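# Three arms shift a ball on a roped ring between stands

## Task

Get the ball off the stand it sits on now and onto the second stand, which stands in the gap between the benches where no single hand can reach. The ball rests on a ring that lies on the stand's collar, and a rope goes from that ring to a metal block on each arm's bench. At the end the ring must lie on the second stand's collar with the ball still on it; tilting or yanking the ring can let the ball roll away. Every block must end up resting on a bench.

## Robot and tools

ROBOTS. Three Kinova Gen3 arms, arm1, arm2 and arm3, each ending in a five-fingered right hand. Each foot (base_link) faces along its own +x. Foot poses in the scene frame: arm1 at (+0.017, +1.466, +1.009), arm2 at (-1.217, -0.824, +0.972), arm3 at (+1.296, -0.688, +0.986); quaternions wxyz are (+0.721, +0.006, -0.002, -0.693), (+0.970, +0.000, -0.006, +0.244) and (+0.283, -0.002, +0.003, +0.959). Bench tops are at z=+0.950. A hand reaches roughly 1.06 m from the joint 1 axis, so the middle stand is out of reach: the ball must be moved by pulling the ropes together.

FRAME. One scene frame in metres, origin on the floor, +z up. The hand point lies 0.045 m in front of the palm; its +z runs along straightened fingers, +y leaves the palm, +x crosses the palm away from the thumb. Printed hand positions may be off, more so at long reach. Straight fingers extend 0.06 to 0.07 m past the point; a wrist bracket on the little-finger side can strike things.

move. Optional keys arm1, arm2, arm3 (one object per arm) and cameras. Inside an arm's object:
- joints: absolute targets by name. joint1_rad..joint7_rad in radians (joints 1, 3, 5, 7 within -6.283..6.283; joint2_rad -2.249..2.249; joint4_rad -2.579..2.579; joint6_rad -2.099..2.099). Hand keys hand_little, hand_ring, hand_middle, hand_index, hand_thumb_bend, hand_thumb_turn use -1 (closed; for thumb_turn, in front of the palm) to +1 (open/straight; thumb beside the palm). hand_force_limit (-1..1) maps to about 0..10 N fingertip stop force (0..15 N for thumb motors); hand_speed (-0.96..1) sets finger speed, full at +0.48 and above. At start these are 0 and -0.8. For a soft grip use hand_speed -0.94 or lower.
- target: an absolute hand pose [x, y, z, qw, qx, qy, qz] in the scene frame, metres plus unit quaternion, followed in a straight line from hand_target. Alongside target, joints may hold only the hand_ keys, otherwise the call is rejected.
- speed: top hand speed for target, 0.002 to 0.5 m/s (default 0.25); rotation is capped at twice this in rad/s. The hand may lag, drift or overshoot this, especially with a nearly straight arm.
- min_time_s: 0.1 to 8 s, the shortest duration for that arm's joint moves.
All motions in one call start together; hand paths in one call finish together and stop after 10 s; a call never exceeds 15 s. Paths ignore obstacles and the other arms. An arm left out may keep driving toward an earlier target. A move with no action just reports full state and images. cameras: names from arm1_cam_wrist, arm2_cam_wrist, arm3_cam_wrist, cam_low, cam_side, cam_top, or "all"; [] for none.

wait: seconds 0 to 10, nothing new commanded; returns state. zoom_image: camera plus region [x0, y0, x1, y1] in pixels from the top-left, at most 504 by 504, only on a camera from the latest images. show_instructions: shows the reference page. finished_scene: ends the scene for good (scene 1, optional).

RESULTS. "move" lists arms that got a motion; "as last shown" with "not commanded" marks an idle arm. hand is the measured pose, hand_target the pose the held joint targets give. Status: done (within 1 cm and 2 degrees, or ±0.01 rad per joint), off_target (resting short, maybe still pushing), time_out (stop; holds where it ended), not_followed, "joint command not followed" or "pose unreachable" (a safety check withheld the motion). joint_positions show joints and hand motors; hand_stopped_by gives six words for little, ring, middle, index, thumb_bend, thumb_turn: moving, target, force, stalled or fault. The *_load_n values are fingertip forces in N, positive when pushed open; a lost grip drops them near 0. Joint velocities are in rad/s; "within noise" means the arm is still. Joint torques and Flange force reveal contacts and loads; "no reading" means no estimate. If a refused move or a stop hits, later move, wait and finished_scene calls in that reply are skipped.

GRIPPING. A finger motor only starts when its target changes by at least 0.002; it halts at the target or when its load hits hand_force_limit, then locks. To grip harder, raise the limit and send a more-closed target; to release, send a more-open one. The thumb turned fully in front plus fingers can wrap objects 0.035 to 0.065 m thick; handles down to about 0.025 m also work.

AVOID. Any hard press between two robots fails the scene; never close fingers onto another arm's hand, and the safety check does not stop fingers meeting. Arms do not yield on contact and keep pushing. A torque sensor at its limit (104.5 N m joints 1-4, 51.3 N m joints 5-7), or a joint straying over 5 degrees from plan, halts that arm for 10 s. Overheated motors (MOTOR HOT at 60 °C, OVER-TEMPERATURE FAULT at 75 °C) make the arm sag; resend keys marked limit_stop_at_motor_heat. Don't knock anything off the work area or onto the floor, don't drop or slam the blocks or the ball, don't jerk or tip the ring, and keep finger loads moderate. The scene keeps running while you think, and brief outside pushes on loose objects may occur.

Each tool is called after "Emit:" as name(argument=value, ...) on one line, values as JSON.

Reference images:

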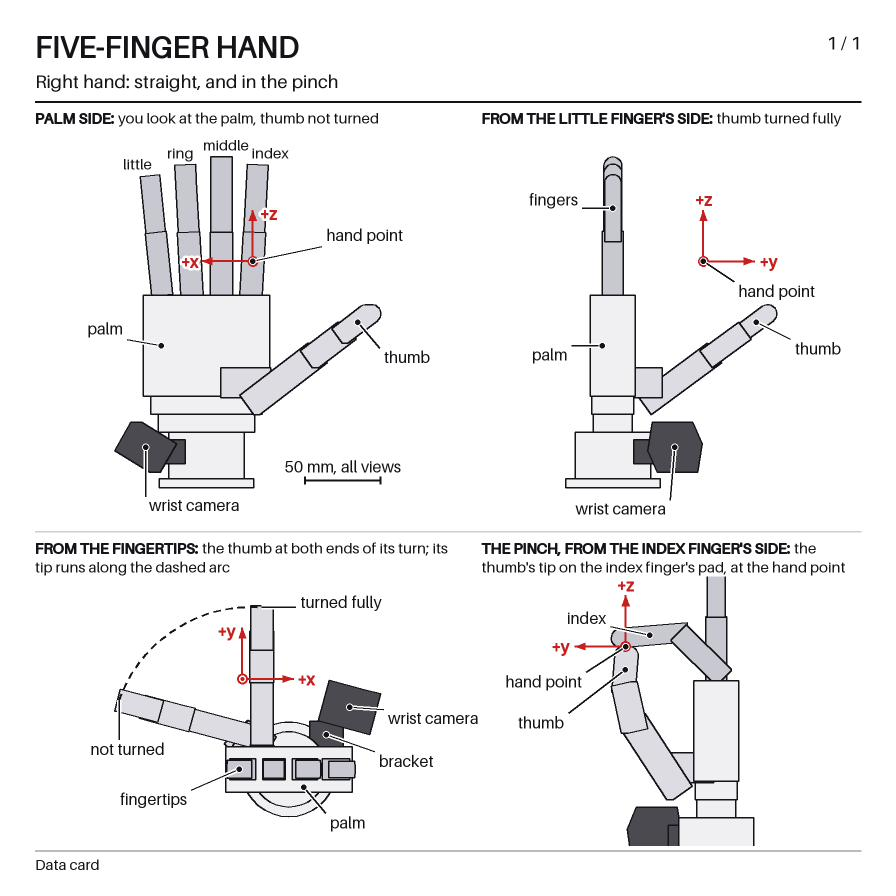

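## Session

Emit:
move()

Scene clock: 0.00 s.
Joint torques (N m): no reading
Flange force (N): no reading
Joint velocities: within noise
arm1.joint_positions: joint1_rad=+0.866 joint2_rad=-0.454 joint3_rad=-0.100 joint4_rad=+1.587 joint5_rad=-0.091 joint6_rad=+2.028 joint7_rad=-1.711 hand_little=+1.000 hand_ring=+1.000 hand_middle=+1.000 hand_index=+1.000 hand_thumb_turn=+1.000 hand_thumb_bend=+1.000 hand_force_limit=+0.000 hand_speed=-0.800
arm1.joint_status: not commanded
arm1.hand_stopped_by: target,target,target,target,target,target
arm1.little_load_n: 0.5
arm1.ring_load_n: 0.0
arm1.middle_load_n: 0.5
arm1.index_load_n: 0.0
arm1.thumb_bend_load_n: 0.0
arm1.thumb_turn_load_n: 0.0
arm1.hand: x=-0.0258 y=+1.3228 z=+1.4829 quat_wxyz=(-0.011, -0.933, -0.358, -0.025) (m; scene frame)
arm1.hand_target: x=-0.0258 y=+1.3228 z=+1.4829 quat_wxyz=(-0.011, -0.933, -0.358, -0.025) (m; scene frame)
arm1.hand_status: not commanded
arm2.joint_positions: joint1_rad=-0.469 joint2_rad=-0.532 joint3_rad=+0.014 joint4_rad=+1.456 joint5_rad=-0.010 joint6_rad=+2.016 joint7_rad=-1.667 hand_little=+1.000 hand_ring=+1.000 hand_middle=+1.000 hand_index=+1.000 hand_thumb_turn=+1.000 hand_thumb_bend=+1.000 hand_force_limit=+0.000 hand_speed=-0.800
arm2.joint_status: not commanded
arm2.hand_stopped_by: target,target,target,target,target,target
arm2.little_load_n: 0.0
arm2.ring_load_n: 0.0
arm2.middle_load_n: 0.0
arm2.index_load_n: 0.0
arm2.thumb_bend_load_n: 0.0
arm2.thumb_turn_load_n: 0.0
arm2.hand: x=-1.1707 y=-0.6943 z=+1.5020 quat_wxyz=(-0.089, +0.415, -0.904, -0.056) (m; scene frame)
arm2.hand_target: x=-1.1707 y=-0.6943 z=+1.5020 quat_wxyz=(-0.089, +0.415, -0.904, -0.056) (m; scene frame)
arm2.hand_status: not commanded
arm3.joint_positions: joint1_rad=+0.653 joint2_rad=-0.561 joint3_rad=-0.042 joint4_rad=+1.321 joint5_rad=-0.087 joint6_rad=+1.858 joint7_rad=-1.598 hand_little=+1.000 hand_ring=+1.000 hand_middle=+1.000 hand_index=+1.000 hand_thumb_turn=+1.000 hand_thumb_bend=+1.000 hand_force_limit=+0.000 hand_speed=-0.800
arm3.joint_status: not commanded
arm3.hand_stopped_by: target,target,target,target,target,target
arm3.little_load_n: 0.0
arm3.ring_load_n: 0.0
arm3.middle_load_n: 0.0
arm3.index_load_n: 0.0
arm3.thumb_bend_load_n: 0.0
arm3.thumb_turn_load_n: 0.0
arm3.hand: x=+1.1650 y=-0.5444 z=+1.5931 quat_wxyz=(-0.117, +0.807, -0.532, -0.227) (m; scene frame)
arm3.hand_target: x=+1.1650 y=-0.5444 z=+1.5931 quat_wxyz=(-0.117, +0.807, -0.532, -0.227) (m; scene frame)
arm3.hand_status: not commanded
pictures: arm1_cam_wrist, arm2_cam_wrist, arm3_cam_wrist, cam_low, cam_side, cam_top

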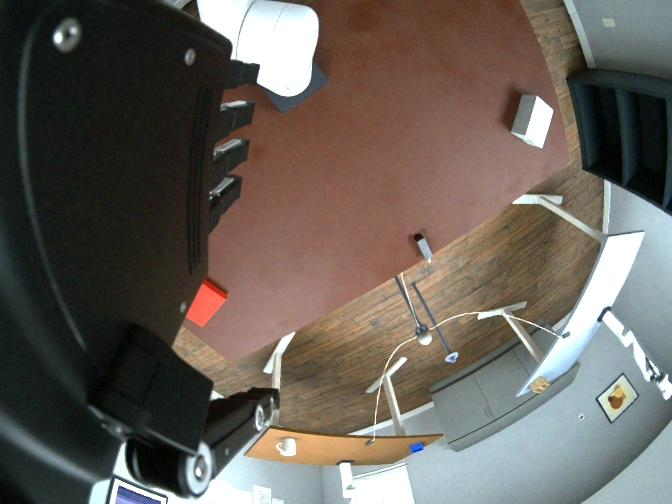

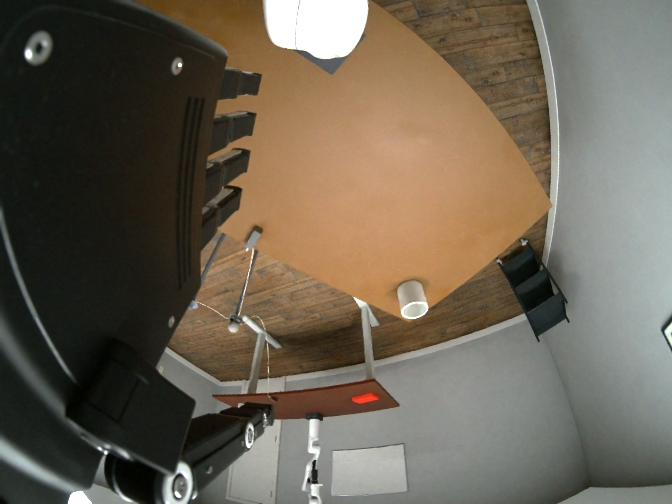

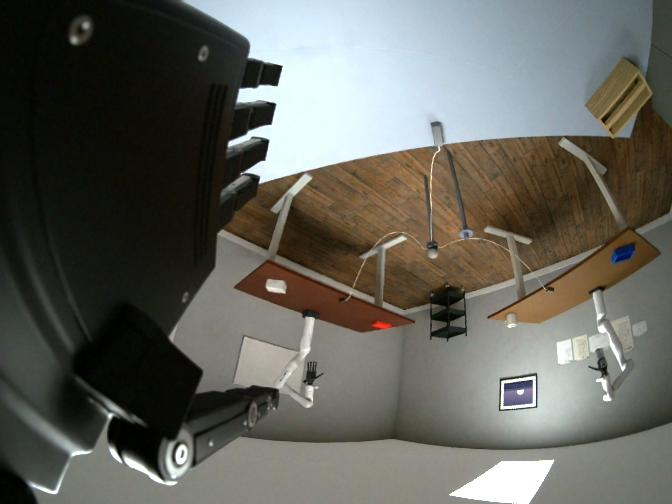

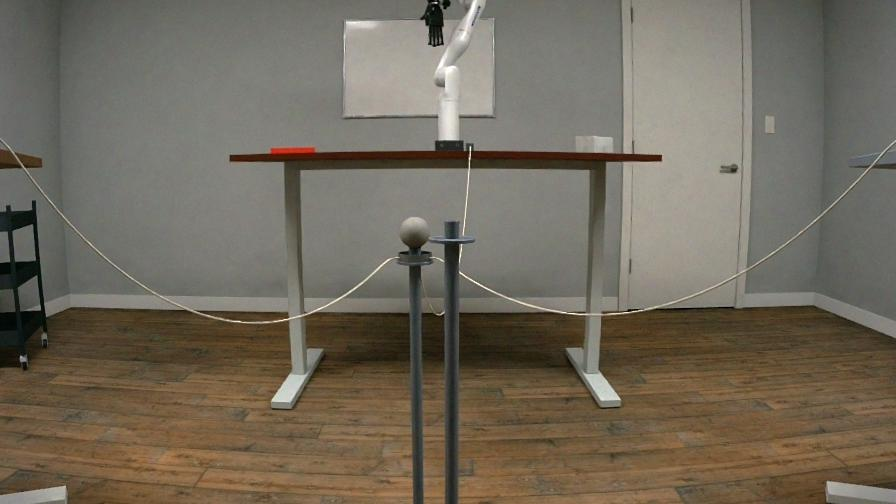

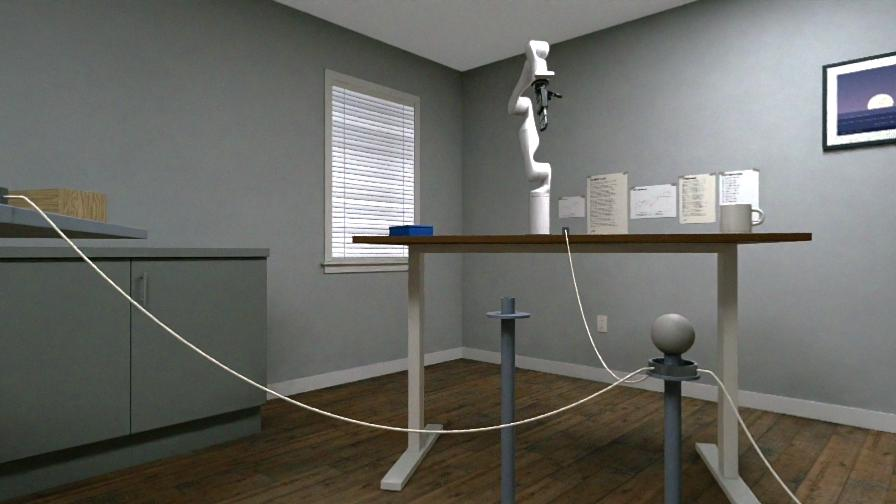

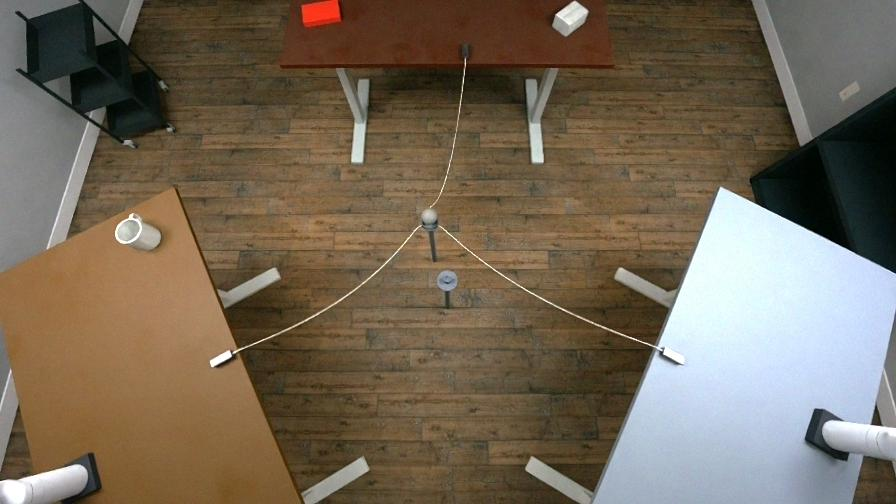

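Emit:
zoom_image(camera="cam_low", region=[340, 190, 540, 330])

Emit:
zoom_image(camera="cam_side", region=[460, 280, 740, 420])

Emit:
zoom_image(camera="cam_top", region=[360, 180, 520, 320])

Emit:
zoom_image(camera="cam_top", region=[180, 320, 280, 390])

Emit:
zoom_image(camera="cam_top", region=[620, 320, 720, 390])

Emit:
zoom_image(camera="cam_top", region=[415, 20, 515, 90])

Emit:
zoom_image(camera="arm1_cam_wrist", region=[340, 200, 500, 320])

Emit:
zoom_image(camera="arm2_cam_wrist", region=[180, 200, 300, 300])

Emit:
zoom_image(camera="arm3_cam_wrist", region=[380, 100, 500, 200])

Scaled by 2.520 from the camera's image (finer frame: 1280x720).

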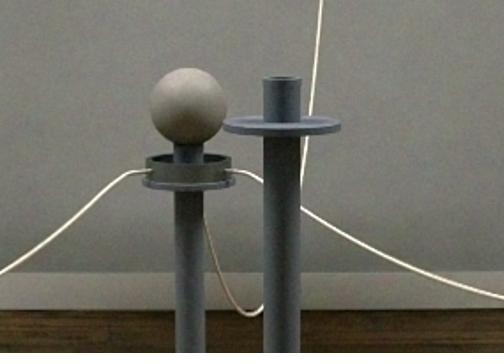

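Scaled by 1.800 from the camera's image (finer frame: 1280x720).

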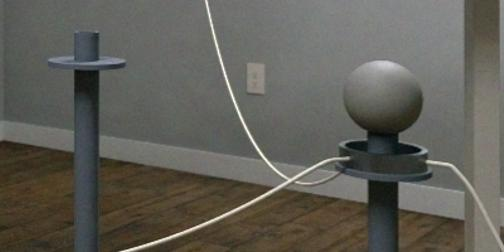

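Scaled by 3.150 from the camera's image (finer frame: 1280x720).

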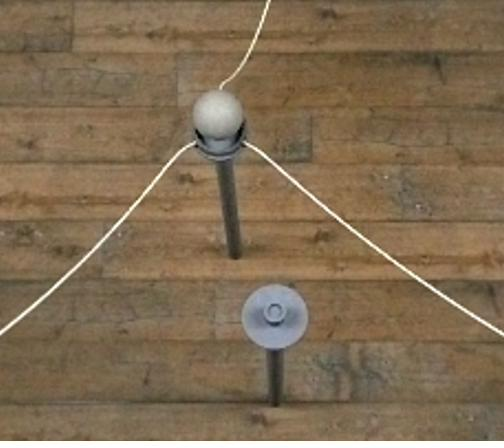

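Scaled by 5.040 from the camera's image (finer frame: 1280x720).

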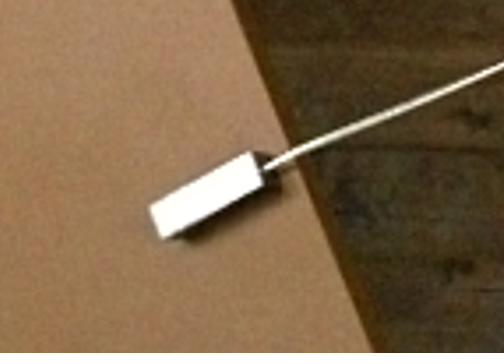

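Scaled by 5.040 from the camera's image (finer frame: 1280x720).

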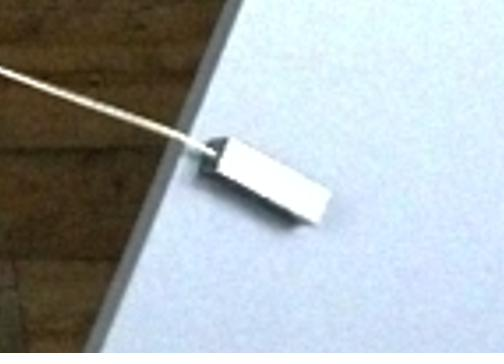

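Scaled by 5.040 from the camera's image (finer frame: 1280x720).

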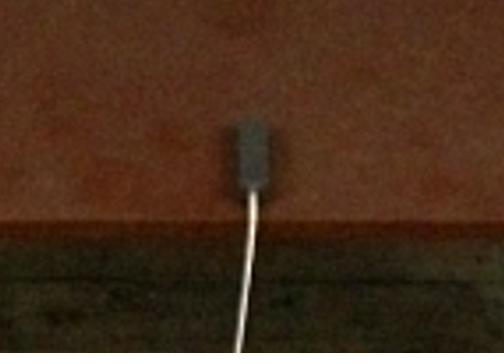

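Scaled by 3.150 from the camera's image (finer frame: 960x720).

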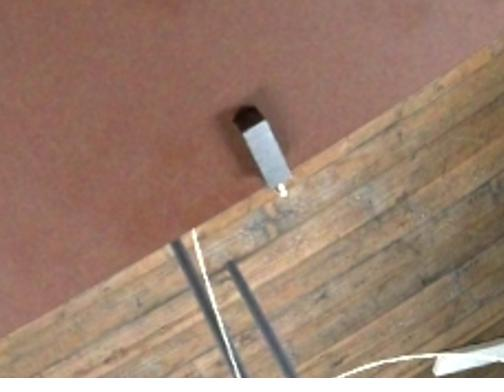

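Scaled by 4.200 from the camera's image (finer frame: 960x720).

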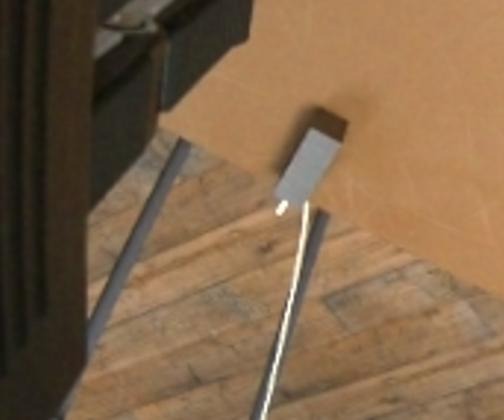

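Scaled by 4.200 from the camera's image (finer frame: 960x720).

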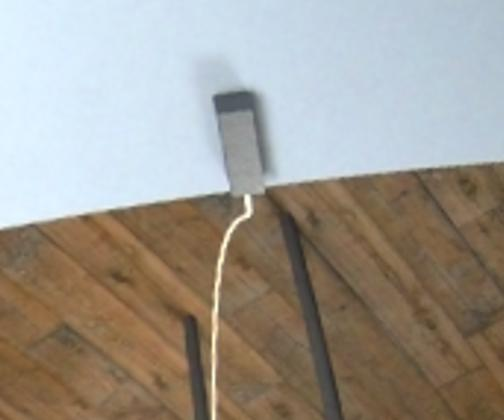

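Emit:
zoom_image(camera="cam_side", region=[540, 210, 590, 250])

Emit:
zoom_image(camera="cam_low", region=[420, 120, 520, 180])

Emit:
zoom_image(camera="arm1_cam_wrist", region=[400, 220, 450, 270])

Emit:
zoom_image(camera="arm3_cam_wrist", region=[410, 110, 460, 160])

Scaled by 10.080 from the camera's image (finer frame: 1280x720).

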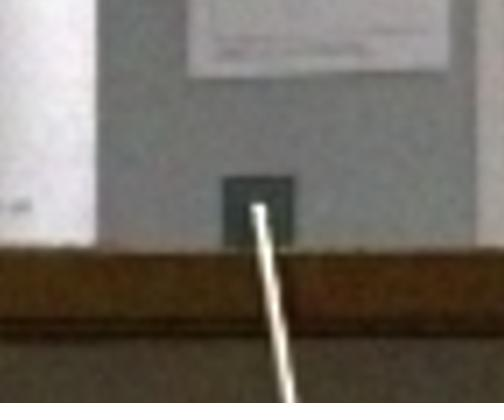

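Scaled by 5.040 from the camera's image (finer frame: 1280x720).

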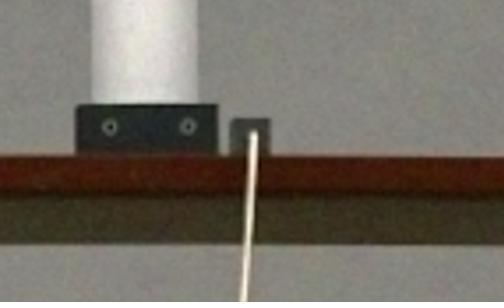

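Scaled by 10.080 from the camera's image (finer frame: 960x720).

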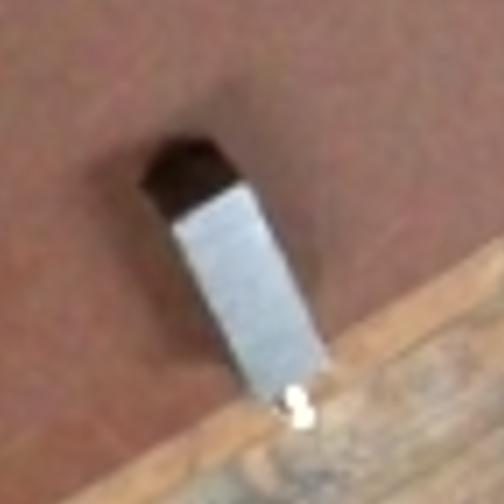

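Scaled by 10.080 from the camera's image (finer frame: 960x720).

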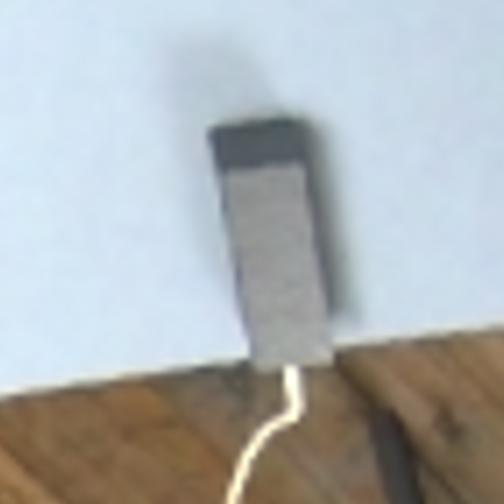

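Emit:
move(arm1={"joints": {"joint1_rad": 0.339, "joint2_rad": 1.0, "joint3_rad": 0.0, "joint4_rad": 1.234, "joint5_rad": -0.991, "joint6_rad": 1.424, "joint7_rad": -3.941, "hand_thumb_turn": -1, "hand_thumb_bend": 0.44, "hand_speed": -0.5}, "min_time_s": 5}, arm2={"joints": {"joint1_rad": 0.178, "joint2_rad": 0.92, "joint3_rad": 0.0, "joint4_rad": 1.286, "joint5_rad": -1.051, "joint6_rad": 1.37, "joint7_rad": -4.01, "hand_thumb_turn": -1, "hand_thumb_bend": 0.44, "hand_speed": -0.5}, "min_time_s": 5}, arm3={"joints": {"joint1_rad": -0.536, "joint2_rad": 1.01, "joint3_rad": 0.0, "joint4_rad": 1.12, "joint5_rad": 0.883, "joint6_rad": 1.593, "joint7_rad": -2.335, "hand_thumb_turn": -1, "hand_thumb_bend": 0.44, "hand_speed": -0.5}, "min_time_s": 5}, cameras=["all"])

Scene clock: 39.57 s.
Joint torques (N m): arm1=[-0.04 -21.92 -1.8 -5.21 -1.35 1.43 0.01] | arm2=[0.42 -22.02 -1.79 -6.77 -1.53 1.41 0.07] | arm3=[-0.58 -21.86 2.01 -6.77 1.61 1.45 -0.46]
Flange force (N): arm1=[2.6 -0.1 -0.7] | arm2=[-0.6 0.8 1.7] | arm3=[3.0 -2.2 1.8]
move: arm1 done; arm2 done; arm3 done
Joint velocities: within noise
arm1.joint_positions: joint1_rad=+0.339 joint2_rad=+1.000 joint3_rad=+0.000 joint4_rad=+1.234 joint5_rad=-0.991 joint6_rad=+1.424 joint7_rad=-3.941 hand_little=+1.000 hand_ring=+1.000 hand_middle=+1.000 hand_index=+1.000 hand_thumb_turn=-1.000 hand_thumb_bend=+0.440 hand_force_limit=+0.000 hand_speed=-0.500
arm1.joint_status: all done
arm1.hand_stopped_by: target,target,target,target,target,target
arm1.little_load_n: 0.0
arm1.ring_load_n: 0.0
arm1.middle_load_n: 0.0
arm1.index_load_n: 0.0
arm1.thumb_bend_load_n: 0.0
arm1.thumb_turn_load_n: 0.0
arm1.hand: x=+0.0593 y=+0.9141 z=+1.1041 quat_wxyz=(+0.331, -0.625, +0.603, -0.369)
arm1.hand_target: x=+0.0593 y=+0.9141 z=+1.1041 quat_wxyz=(+0.331, -0.625, +0.603, -0.369)
arm1.hand_status: not commanded
arm2.joint_positions: joint1_rad=+0.178 joint2_rad=+0.920 joint3_rad=+0.000 joint4_rad=+1.286 joint5_rad=-1.051 joint6_rad=+1.370 joint7_rad=-4.010 hand_little=+1.000 hand_ring=+1.000 hand_middle=+1.000 hand_index=+1.000 hand_thumb_turn=-1.000 hand_thumb_bend=+0.440 hand_force_limit=+0.000 hand_speed=-0.500
arm2.joint_status: all done
arm2.hand_stopped_by: target,target,target,target,target,target
arm2.little_load_n: 0.0
arm2.ring_load_n: 0.0
arm2.middle_load_n: 0.0
arm2.index_load_n: 0.0
arm2.thumb_bend_load_n: 0.0
arm2.thumb_turn_load_n: 0.0
arm2.hand: x=-0.7852 y=-0.4577 z=+1.1133 quat_wxyz=(+0.486, -0.836, -0.237, +0.089)
arm2.hand_target: x=-0.7852 y=-0.4577 z=+1.1133 quat_wxyz=(+0.486, -0.836, -0.237, +0.089)
arm2.hand_status: not commanded
arm3.joint_positions: joint1_rad=-0.536 joint2_rad=+1.010 joint3_rad=+0.000 joint4_rad=+1.120 joint5_rad=+0.883 joint6_rad=+1.593 joint7_rad=-2.335 hand_little=+1.000 hand_ring=+1.000 hand_middle=+1.000 hand_index=+1.000 hand_thumb_turn=-1.000 hand_thumb_bend=+0.440 hand_force_limit=+0.000 hand_speed=-0.500
arm3.joint_status: all done
arm3.hand_stopped_by: target,target,target,target,target,target
arm3.little_load_n: 0.0
arm3.ring_load_n: 0.0
arm3.middle_load_n: 0.0
arm3.index_load_n: 0.0
arm3.thumb_bend_load_n: 0.0
arm3.thumb_turn_load_n: 0.0
arm3.hand: x=+0.7527 y=-0.4056 z=+1.1062 quat_wxyz=(-0.474, +0.843, -0.233, +0.097)
arm3.hand_target: x=+0.7527 y=-0.4057 z=+1.1062 quat_wxyz=(-0.474, +0.843, -0.233, +0.097)
arm3.hand_status: not commanded
pictures: arm1_cam_wrist, arm2_cam_wrist, arm3_cam_wrist, cam_low, cam_side, cam_top
arm1_cam_wrist: T_world_to_cam=[[-0.52996, -0.32426, -0.78358, 1.19057], [-0.56116, 0.82686, 0.03736, -0.76666], [0.63579, 0.45952, -0.62017, 0.34504]] pos_world=[-0.01864, 0.86142, 1.17554]
arm2_cam_wrist: T_world_to_cam=[[0.54254, -0.28416, -0.79051, 1.17343], [-0.46421, -0.88573, -0.00021, -0.76521], [-0.70011, 0.36707, -0.61245, 0.41009]] pos_world=[-0.70474, -0.49486, 1.17861]
arm3_cam_wrist: T_world_to_cam=[[-0.01244, -0.53555, -0.84441, 0.72705], [-0.98879, -0.1191, 0.0901, 0.595], [-0.14882, 0.83606, -0.52807, 1.14738]] pos_world=[0.76812, -0.49905, 1.16621]

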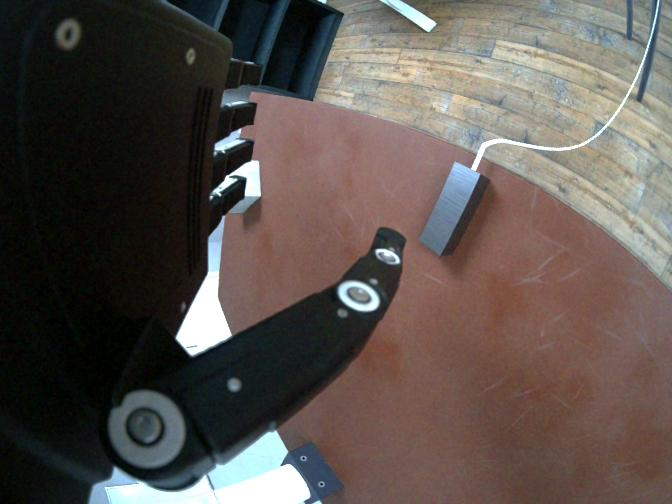

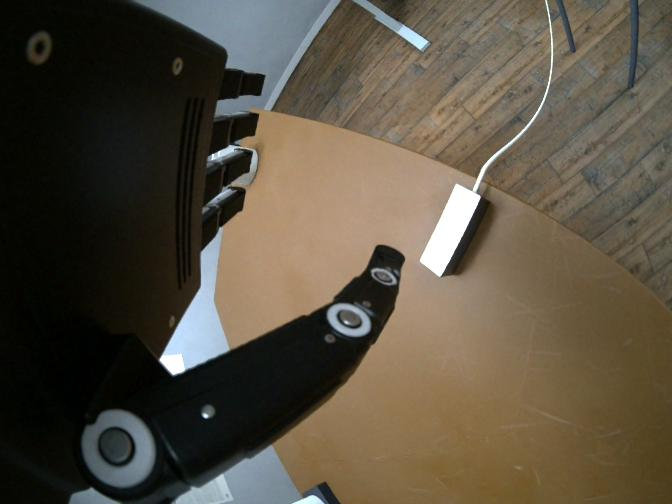

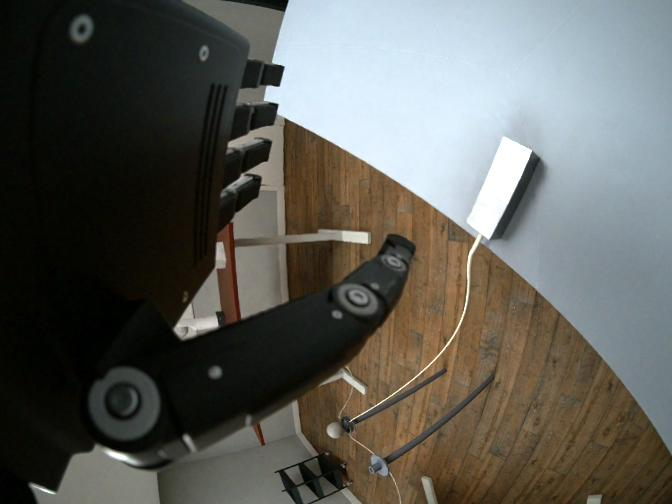

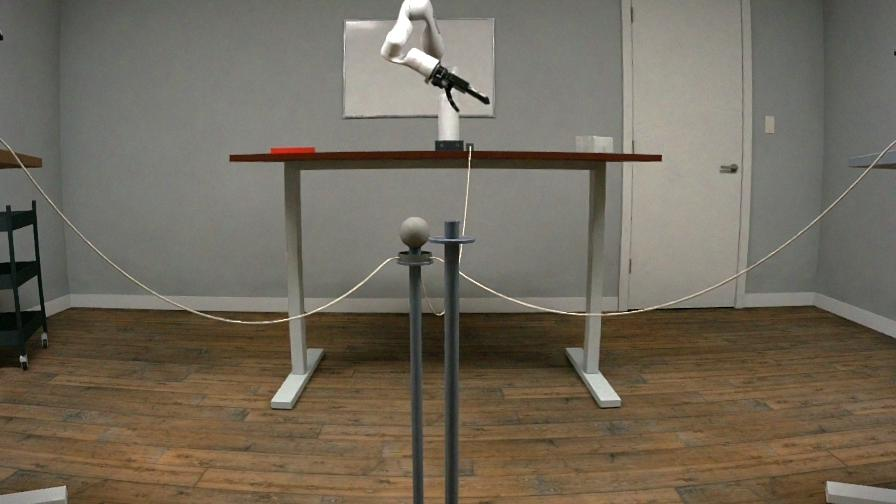

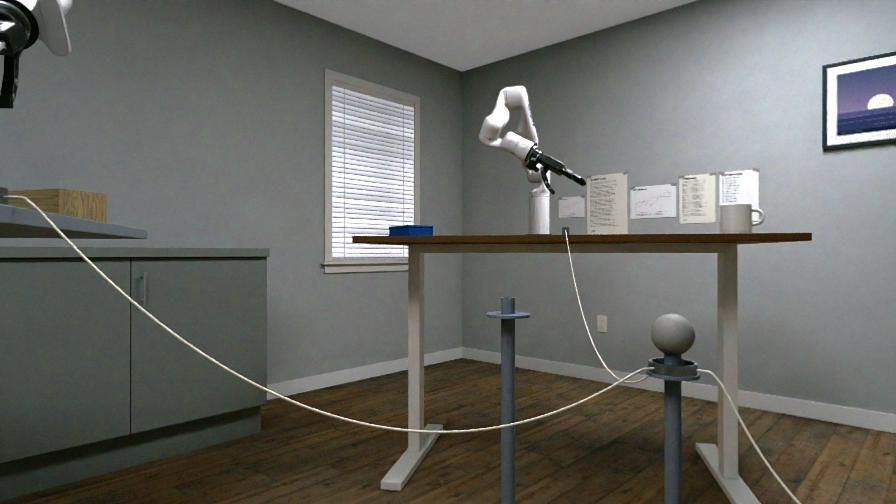

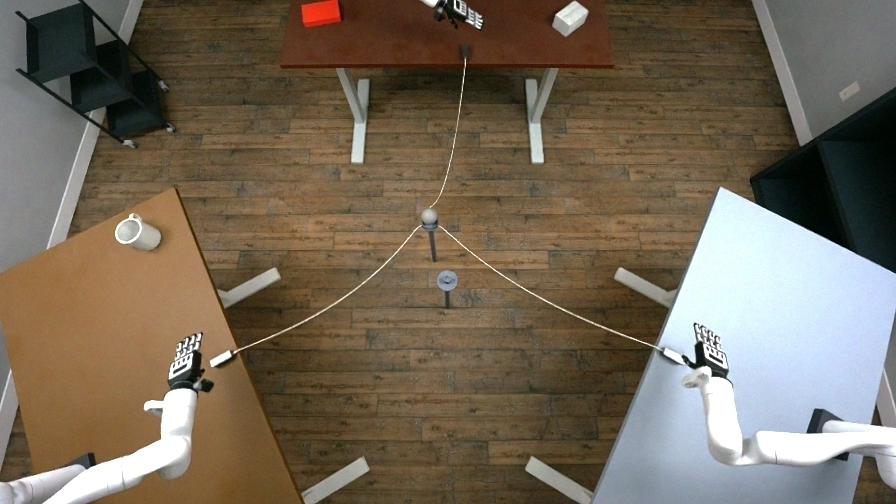

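Emit:
zoom_image(camera="arm2_cam_wrist", region=[390, 160, 510, 290])

Emit:
zoom_image(camera="arm1_cam_wrist", region=[390, 140, 510, 270])

Emit:
zoom_image(camera="arm3_cam_wrist", region=[440, 120, 560, 250])

Scaled by 3.877 from the camera's image (finer frame: 960x720).

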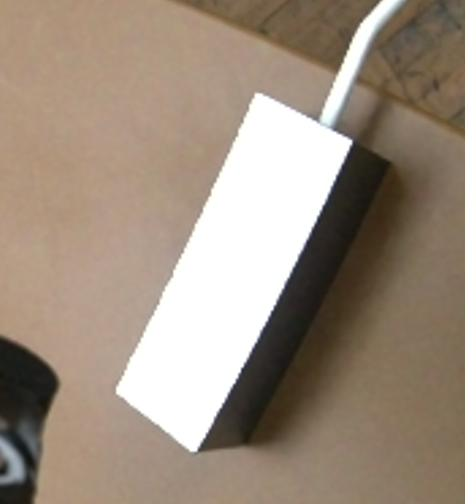

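Scaled by 3.877 from the camera's image (finer frame: 960x720).

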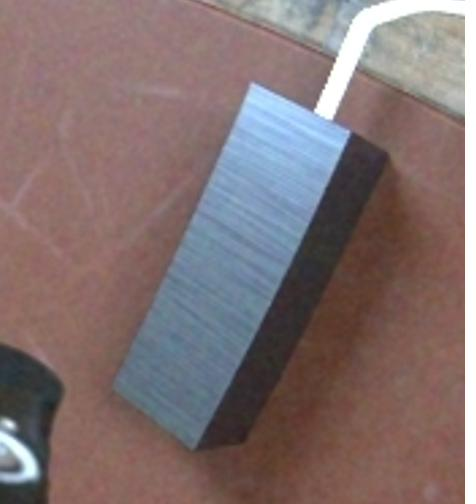

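Scaled by 3.877 from the camera's image (finer frame: 960x720).

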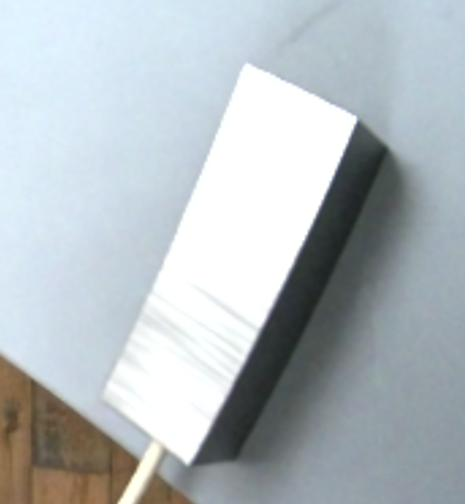

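Emit:
move(arm1={"target": [0.0736, 0.9164, 1.03, 0.3566, -0.6177, 0.6070, -0.3505], "speed": 0.08}, arm2={"target": [-0.8043, -0.4472, 1.03, 0.4830, -0.8365, -0.2241, 0.1294], "speed": 0.08}, arm3={"target": [0.7647, -0.4169, 1.03, 0.4841, -0.8384, 0.2168, -0.1252], "speed": 0.08}, cameras=["arm1_cam_wrist", "arm2_cam_wrist", "arm3_cam_wrist", "cam_side", "cam_low"])

Scene clock: 43.40 s.
Joint torques (N m): arm1=[-0.07 -22.75 -2.03 -4.62 -1.15 1.53 0.05] | arm2=[0.41 -22.85 -2.01 -6.01 -1.35 1.66 0.08] | arm3=[-0.57 -22.27 2.19 -5.98 1.46 1.67 -0.47]
Flange force (N): arm1=[3.1 0.1 -0.8] | arm2=[-0.9 0.8 1.6] | arm3=[2.8 -2.4 1.5]
move: arm1 done; arm2 done; arm3 done
Joint velocities: within noise
arm1.joint_positions: joint1_rad=+0.315 joint2_rad=+1.152 joint3_rad=-0.004 joint4_rad=+1.174 joint5_rad=-0.991 joint6_rad=+1.397 joint7_rad=-3.924 hand_little=+1.000 hand_ring=+1.000 hand_middle=+1.000 hand_index=+1.000 hand_thumb_turn=-1.000 hand_thumb_bend=+0.440 hand_force_limit=+0.000 hand_speed=-0.500
arm1.joint_status: not commanded
arm1.hand_stopped_by: target,target,target,target,target,target
arm1.little_load_n: 0.0
arm1.ring_load_n: 0.0
arm1.middle_load_n: 0.0
arm1.index_load_n: 0.0
arm1.thumb_bend_load_n: 0.0
arm1.thumb_turn_load_n: 0.0
arm1.hand: x=+0.0736 y=+0.9164 z=+1.0300 quat_wxyz=(+0.357, -0.618, +0.607, -0.350)
arm1.hand_target: x=+0.0736 y=+0.9164 z=+1.0300 quat_wxyz=(+0.357, -0.618, +0.607, -0.350)
arm1.hand_status: done (0.000 m and 0.0 deg from the pose sent, 0.075 m and 3.8 deg at the start)
arm2.joint_positions: joint1_rad=+0.155 joint2_rad=+1.074 joint3_rad=-0.012 joint4_rad=+1.276 joint5_rad=-1.061 joint6_rad=+1.326 joint7_rad=-3.962 hand_little=+1.000 hand_ring=+1.000 hand_middle=+1.000 hand_index=+1.000 hand_thumb_turn=-1.000 hand_thumb_bend=+0.440 hand_force_limit=+0.000 hand_speed=-0.500
arm2.joint_status: not commanded
arm2.hand_stopped_by: target,target,target,target,target,target
arm2.little_load_n: 0.0
arm2.ring_load_n: 0.0
arm2.middle_load_n: 0.0
arm2.index_load_n: 0.0
arm2.thumb_bend_load_n: 0.0
arm2.thumb_turn_load_n: 0.0
arm2.hand: x=-0.8043 y=-0.4472 z=+1.0300 quat_wxyz=(+0.483, -0.837, -0.224, +0.129)
arm2.hand_target: x=-0.8043 y=-0.4472 z=+1.0300 quat_wxyz=(+0.483, -0.837, -0.224, +0.129)
arm2.hand_status: done (0.000 m and 0.0 deg from the pose sent, 0.086 m and 4.8 deg at the start)
arm3.joint_positions: joint1_rad=-0.553 joint2_rad=+1.143 joint3_rad=-0.003 joint4_rad=+1.121 joint5_rad=+0.879 joint6_rad=+1.567 joint7_rad=-2.400 hand_little=+1.000 hand_ring=+1.000 hand_middle=+1.000 hand_index=+1.000 hand_thumb_turn=-1.000 hand_thumb_bend=+0.440 hand_force_limit=+0.000 hand_speed=-0.500
arm3.joint_status: not commanded
arm3.hand_stopped_by: target,target,target,target,target,target
arm3.little_load_n: 0.0
arm3.ring_load_n: 0.0
arm3.middle_load_n: 0.0
arm3.index_load_n: -0.5
arm3.thumb_bend_load_n: 0.0
arm3.thumb_turn_load_n: 0.0
arm3.hand: x=+0.7647 y=-0.4169 z=+1.0300 quat_wxyz=(-0.484, +0.838, -0.217, +0.125)
arm3.hand_target: x=+0.7647 y=-0.4169 z=+1.0300 quat_wxyz=(-0.484, +0.838, -0.217, +0.125)
arm3.hand_status: done (0.000 m and 0.0 deg from the pose sent, 0.078 m and 3.9 deg at the start)
pictures: arm1_cam_wrist, arm2_cam_wrist, arm3_cam_wrist, cam_low, cam_side
arm1_cam_wrist: T_world_to_cam=[[-0.51617, -0.28452, -0.80785, 1.12842], [-0.5771, 0.81249, 0.08259, -0.78996], [0.63287, 0.50884, -0.58358, 0.20625]] pos_world=[-0.00396, 0.85794, 1.0972]
arm2_cam_wrist: T_world_to_cam=[[0.48452, -0.29619, -0.82311, 1.10245], [-0.44597, -0.89311, 0.05886, -0.81422], [-0.75256, 0.33857, -0.56482, 0.23791]] pos_world=[-0.71824, -0.4812, 1.08974]
arm3_cam_wrist: T_world_to_cam=[[0.04512, -0.53129, -0.84599, 0.61612], [-0.99256, -0.11968, 0.02223, 0.68495], [-0.11306, 0.83869, -0.53274, 1.0969]] pos_world=[0.77607, -0.51064, 1.09037]

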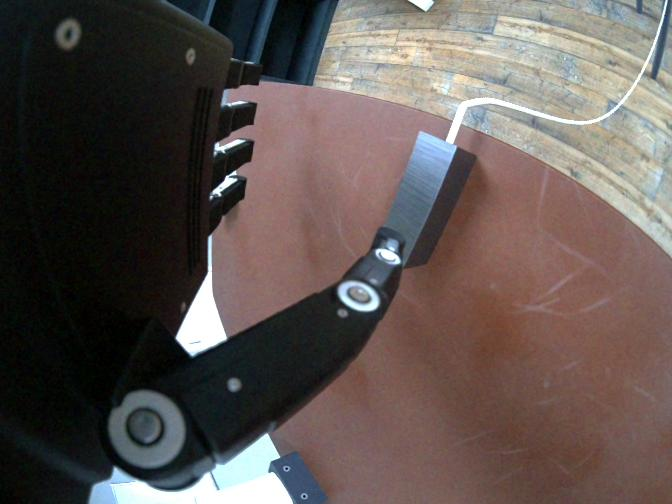

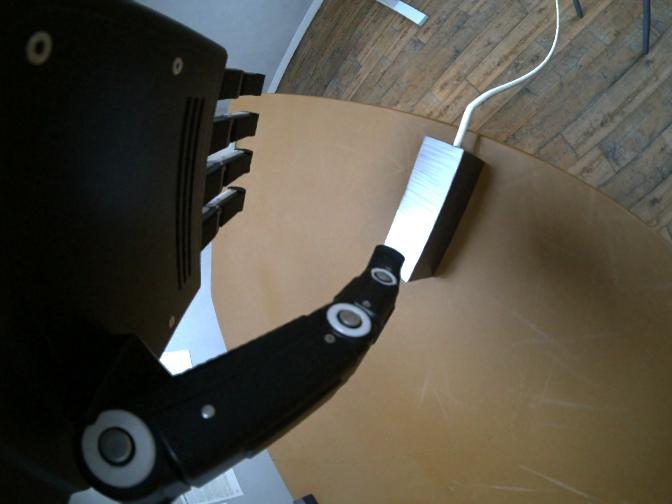

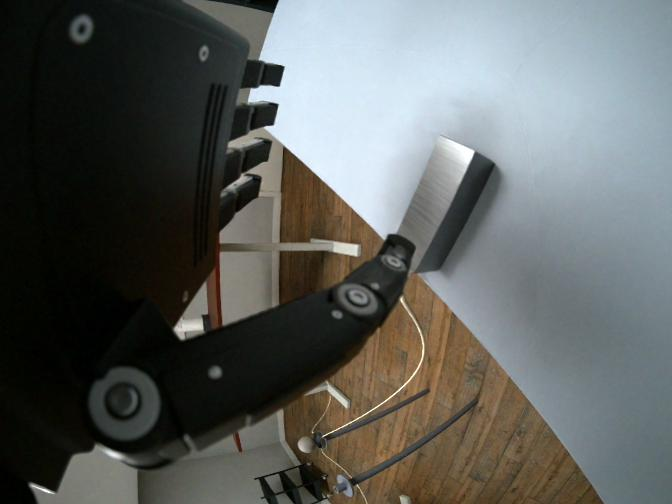

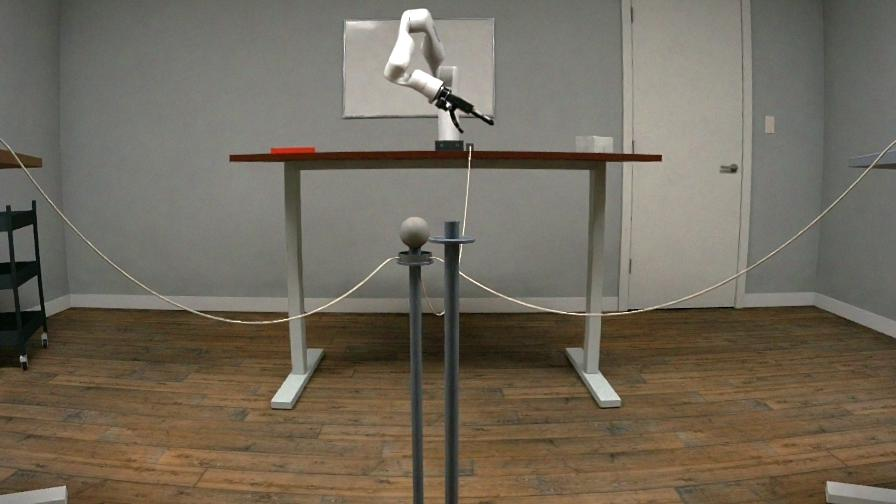

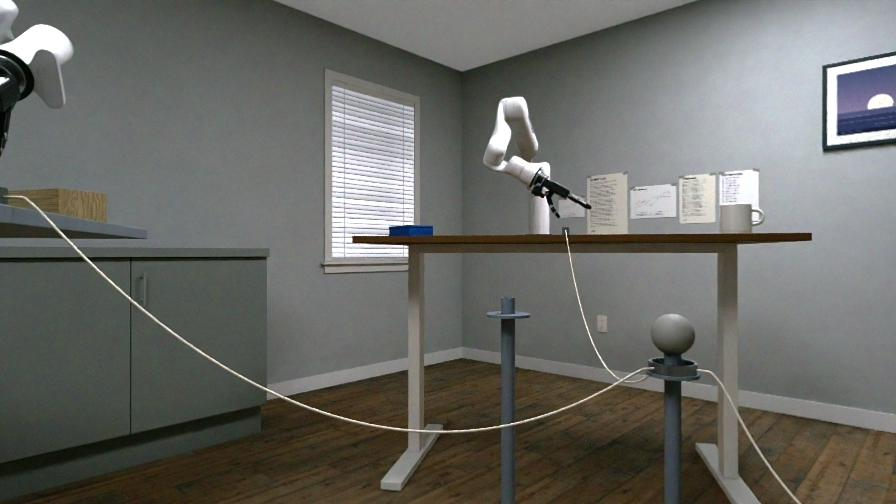

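Emit:
zoom_image(camera="arm2_cam_wrist", region=[360, 120, 500, 290])

Emit:
zoom_image(camera="arm1_cam_wrist", region=[360, 110, 500, 280])

Emit:
zoom_image(camera="arm3_cam_wrist", region=[370, 120, 510, 290])

Scaled by 2.965 from the camera's image (finer frame: 960x720).

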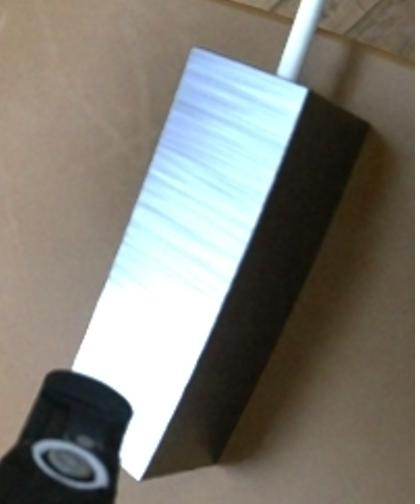

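Scaled by 2.965 from the camera's image (finer frame: 960x720).

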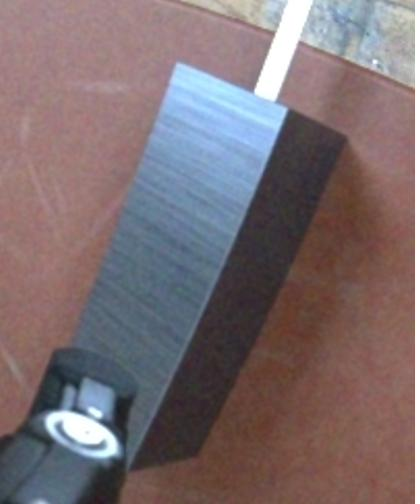

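Scaled by 2.965 from the camera's image (finer frame: 960x720).

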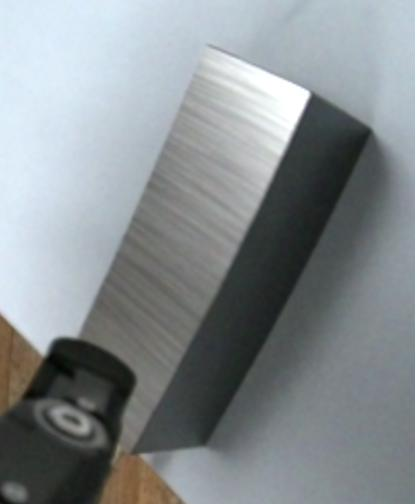

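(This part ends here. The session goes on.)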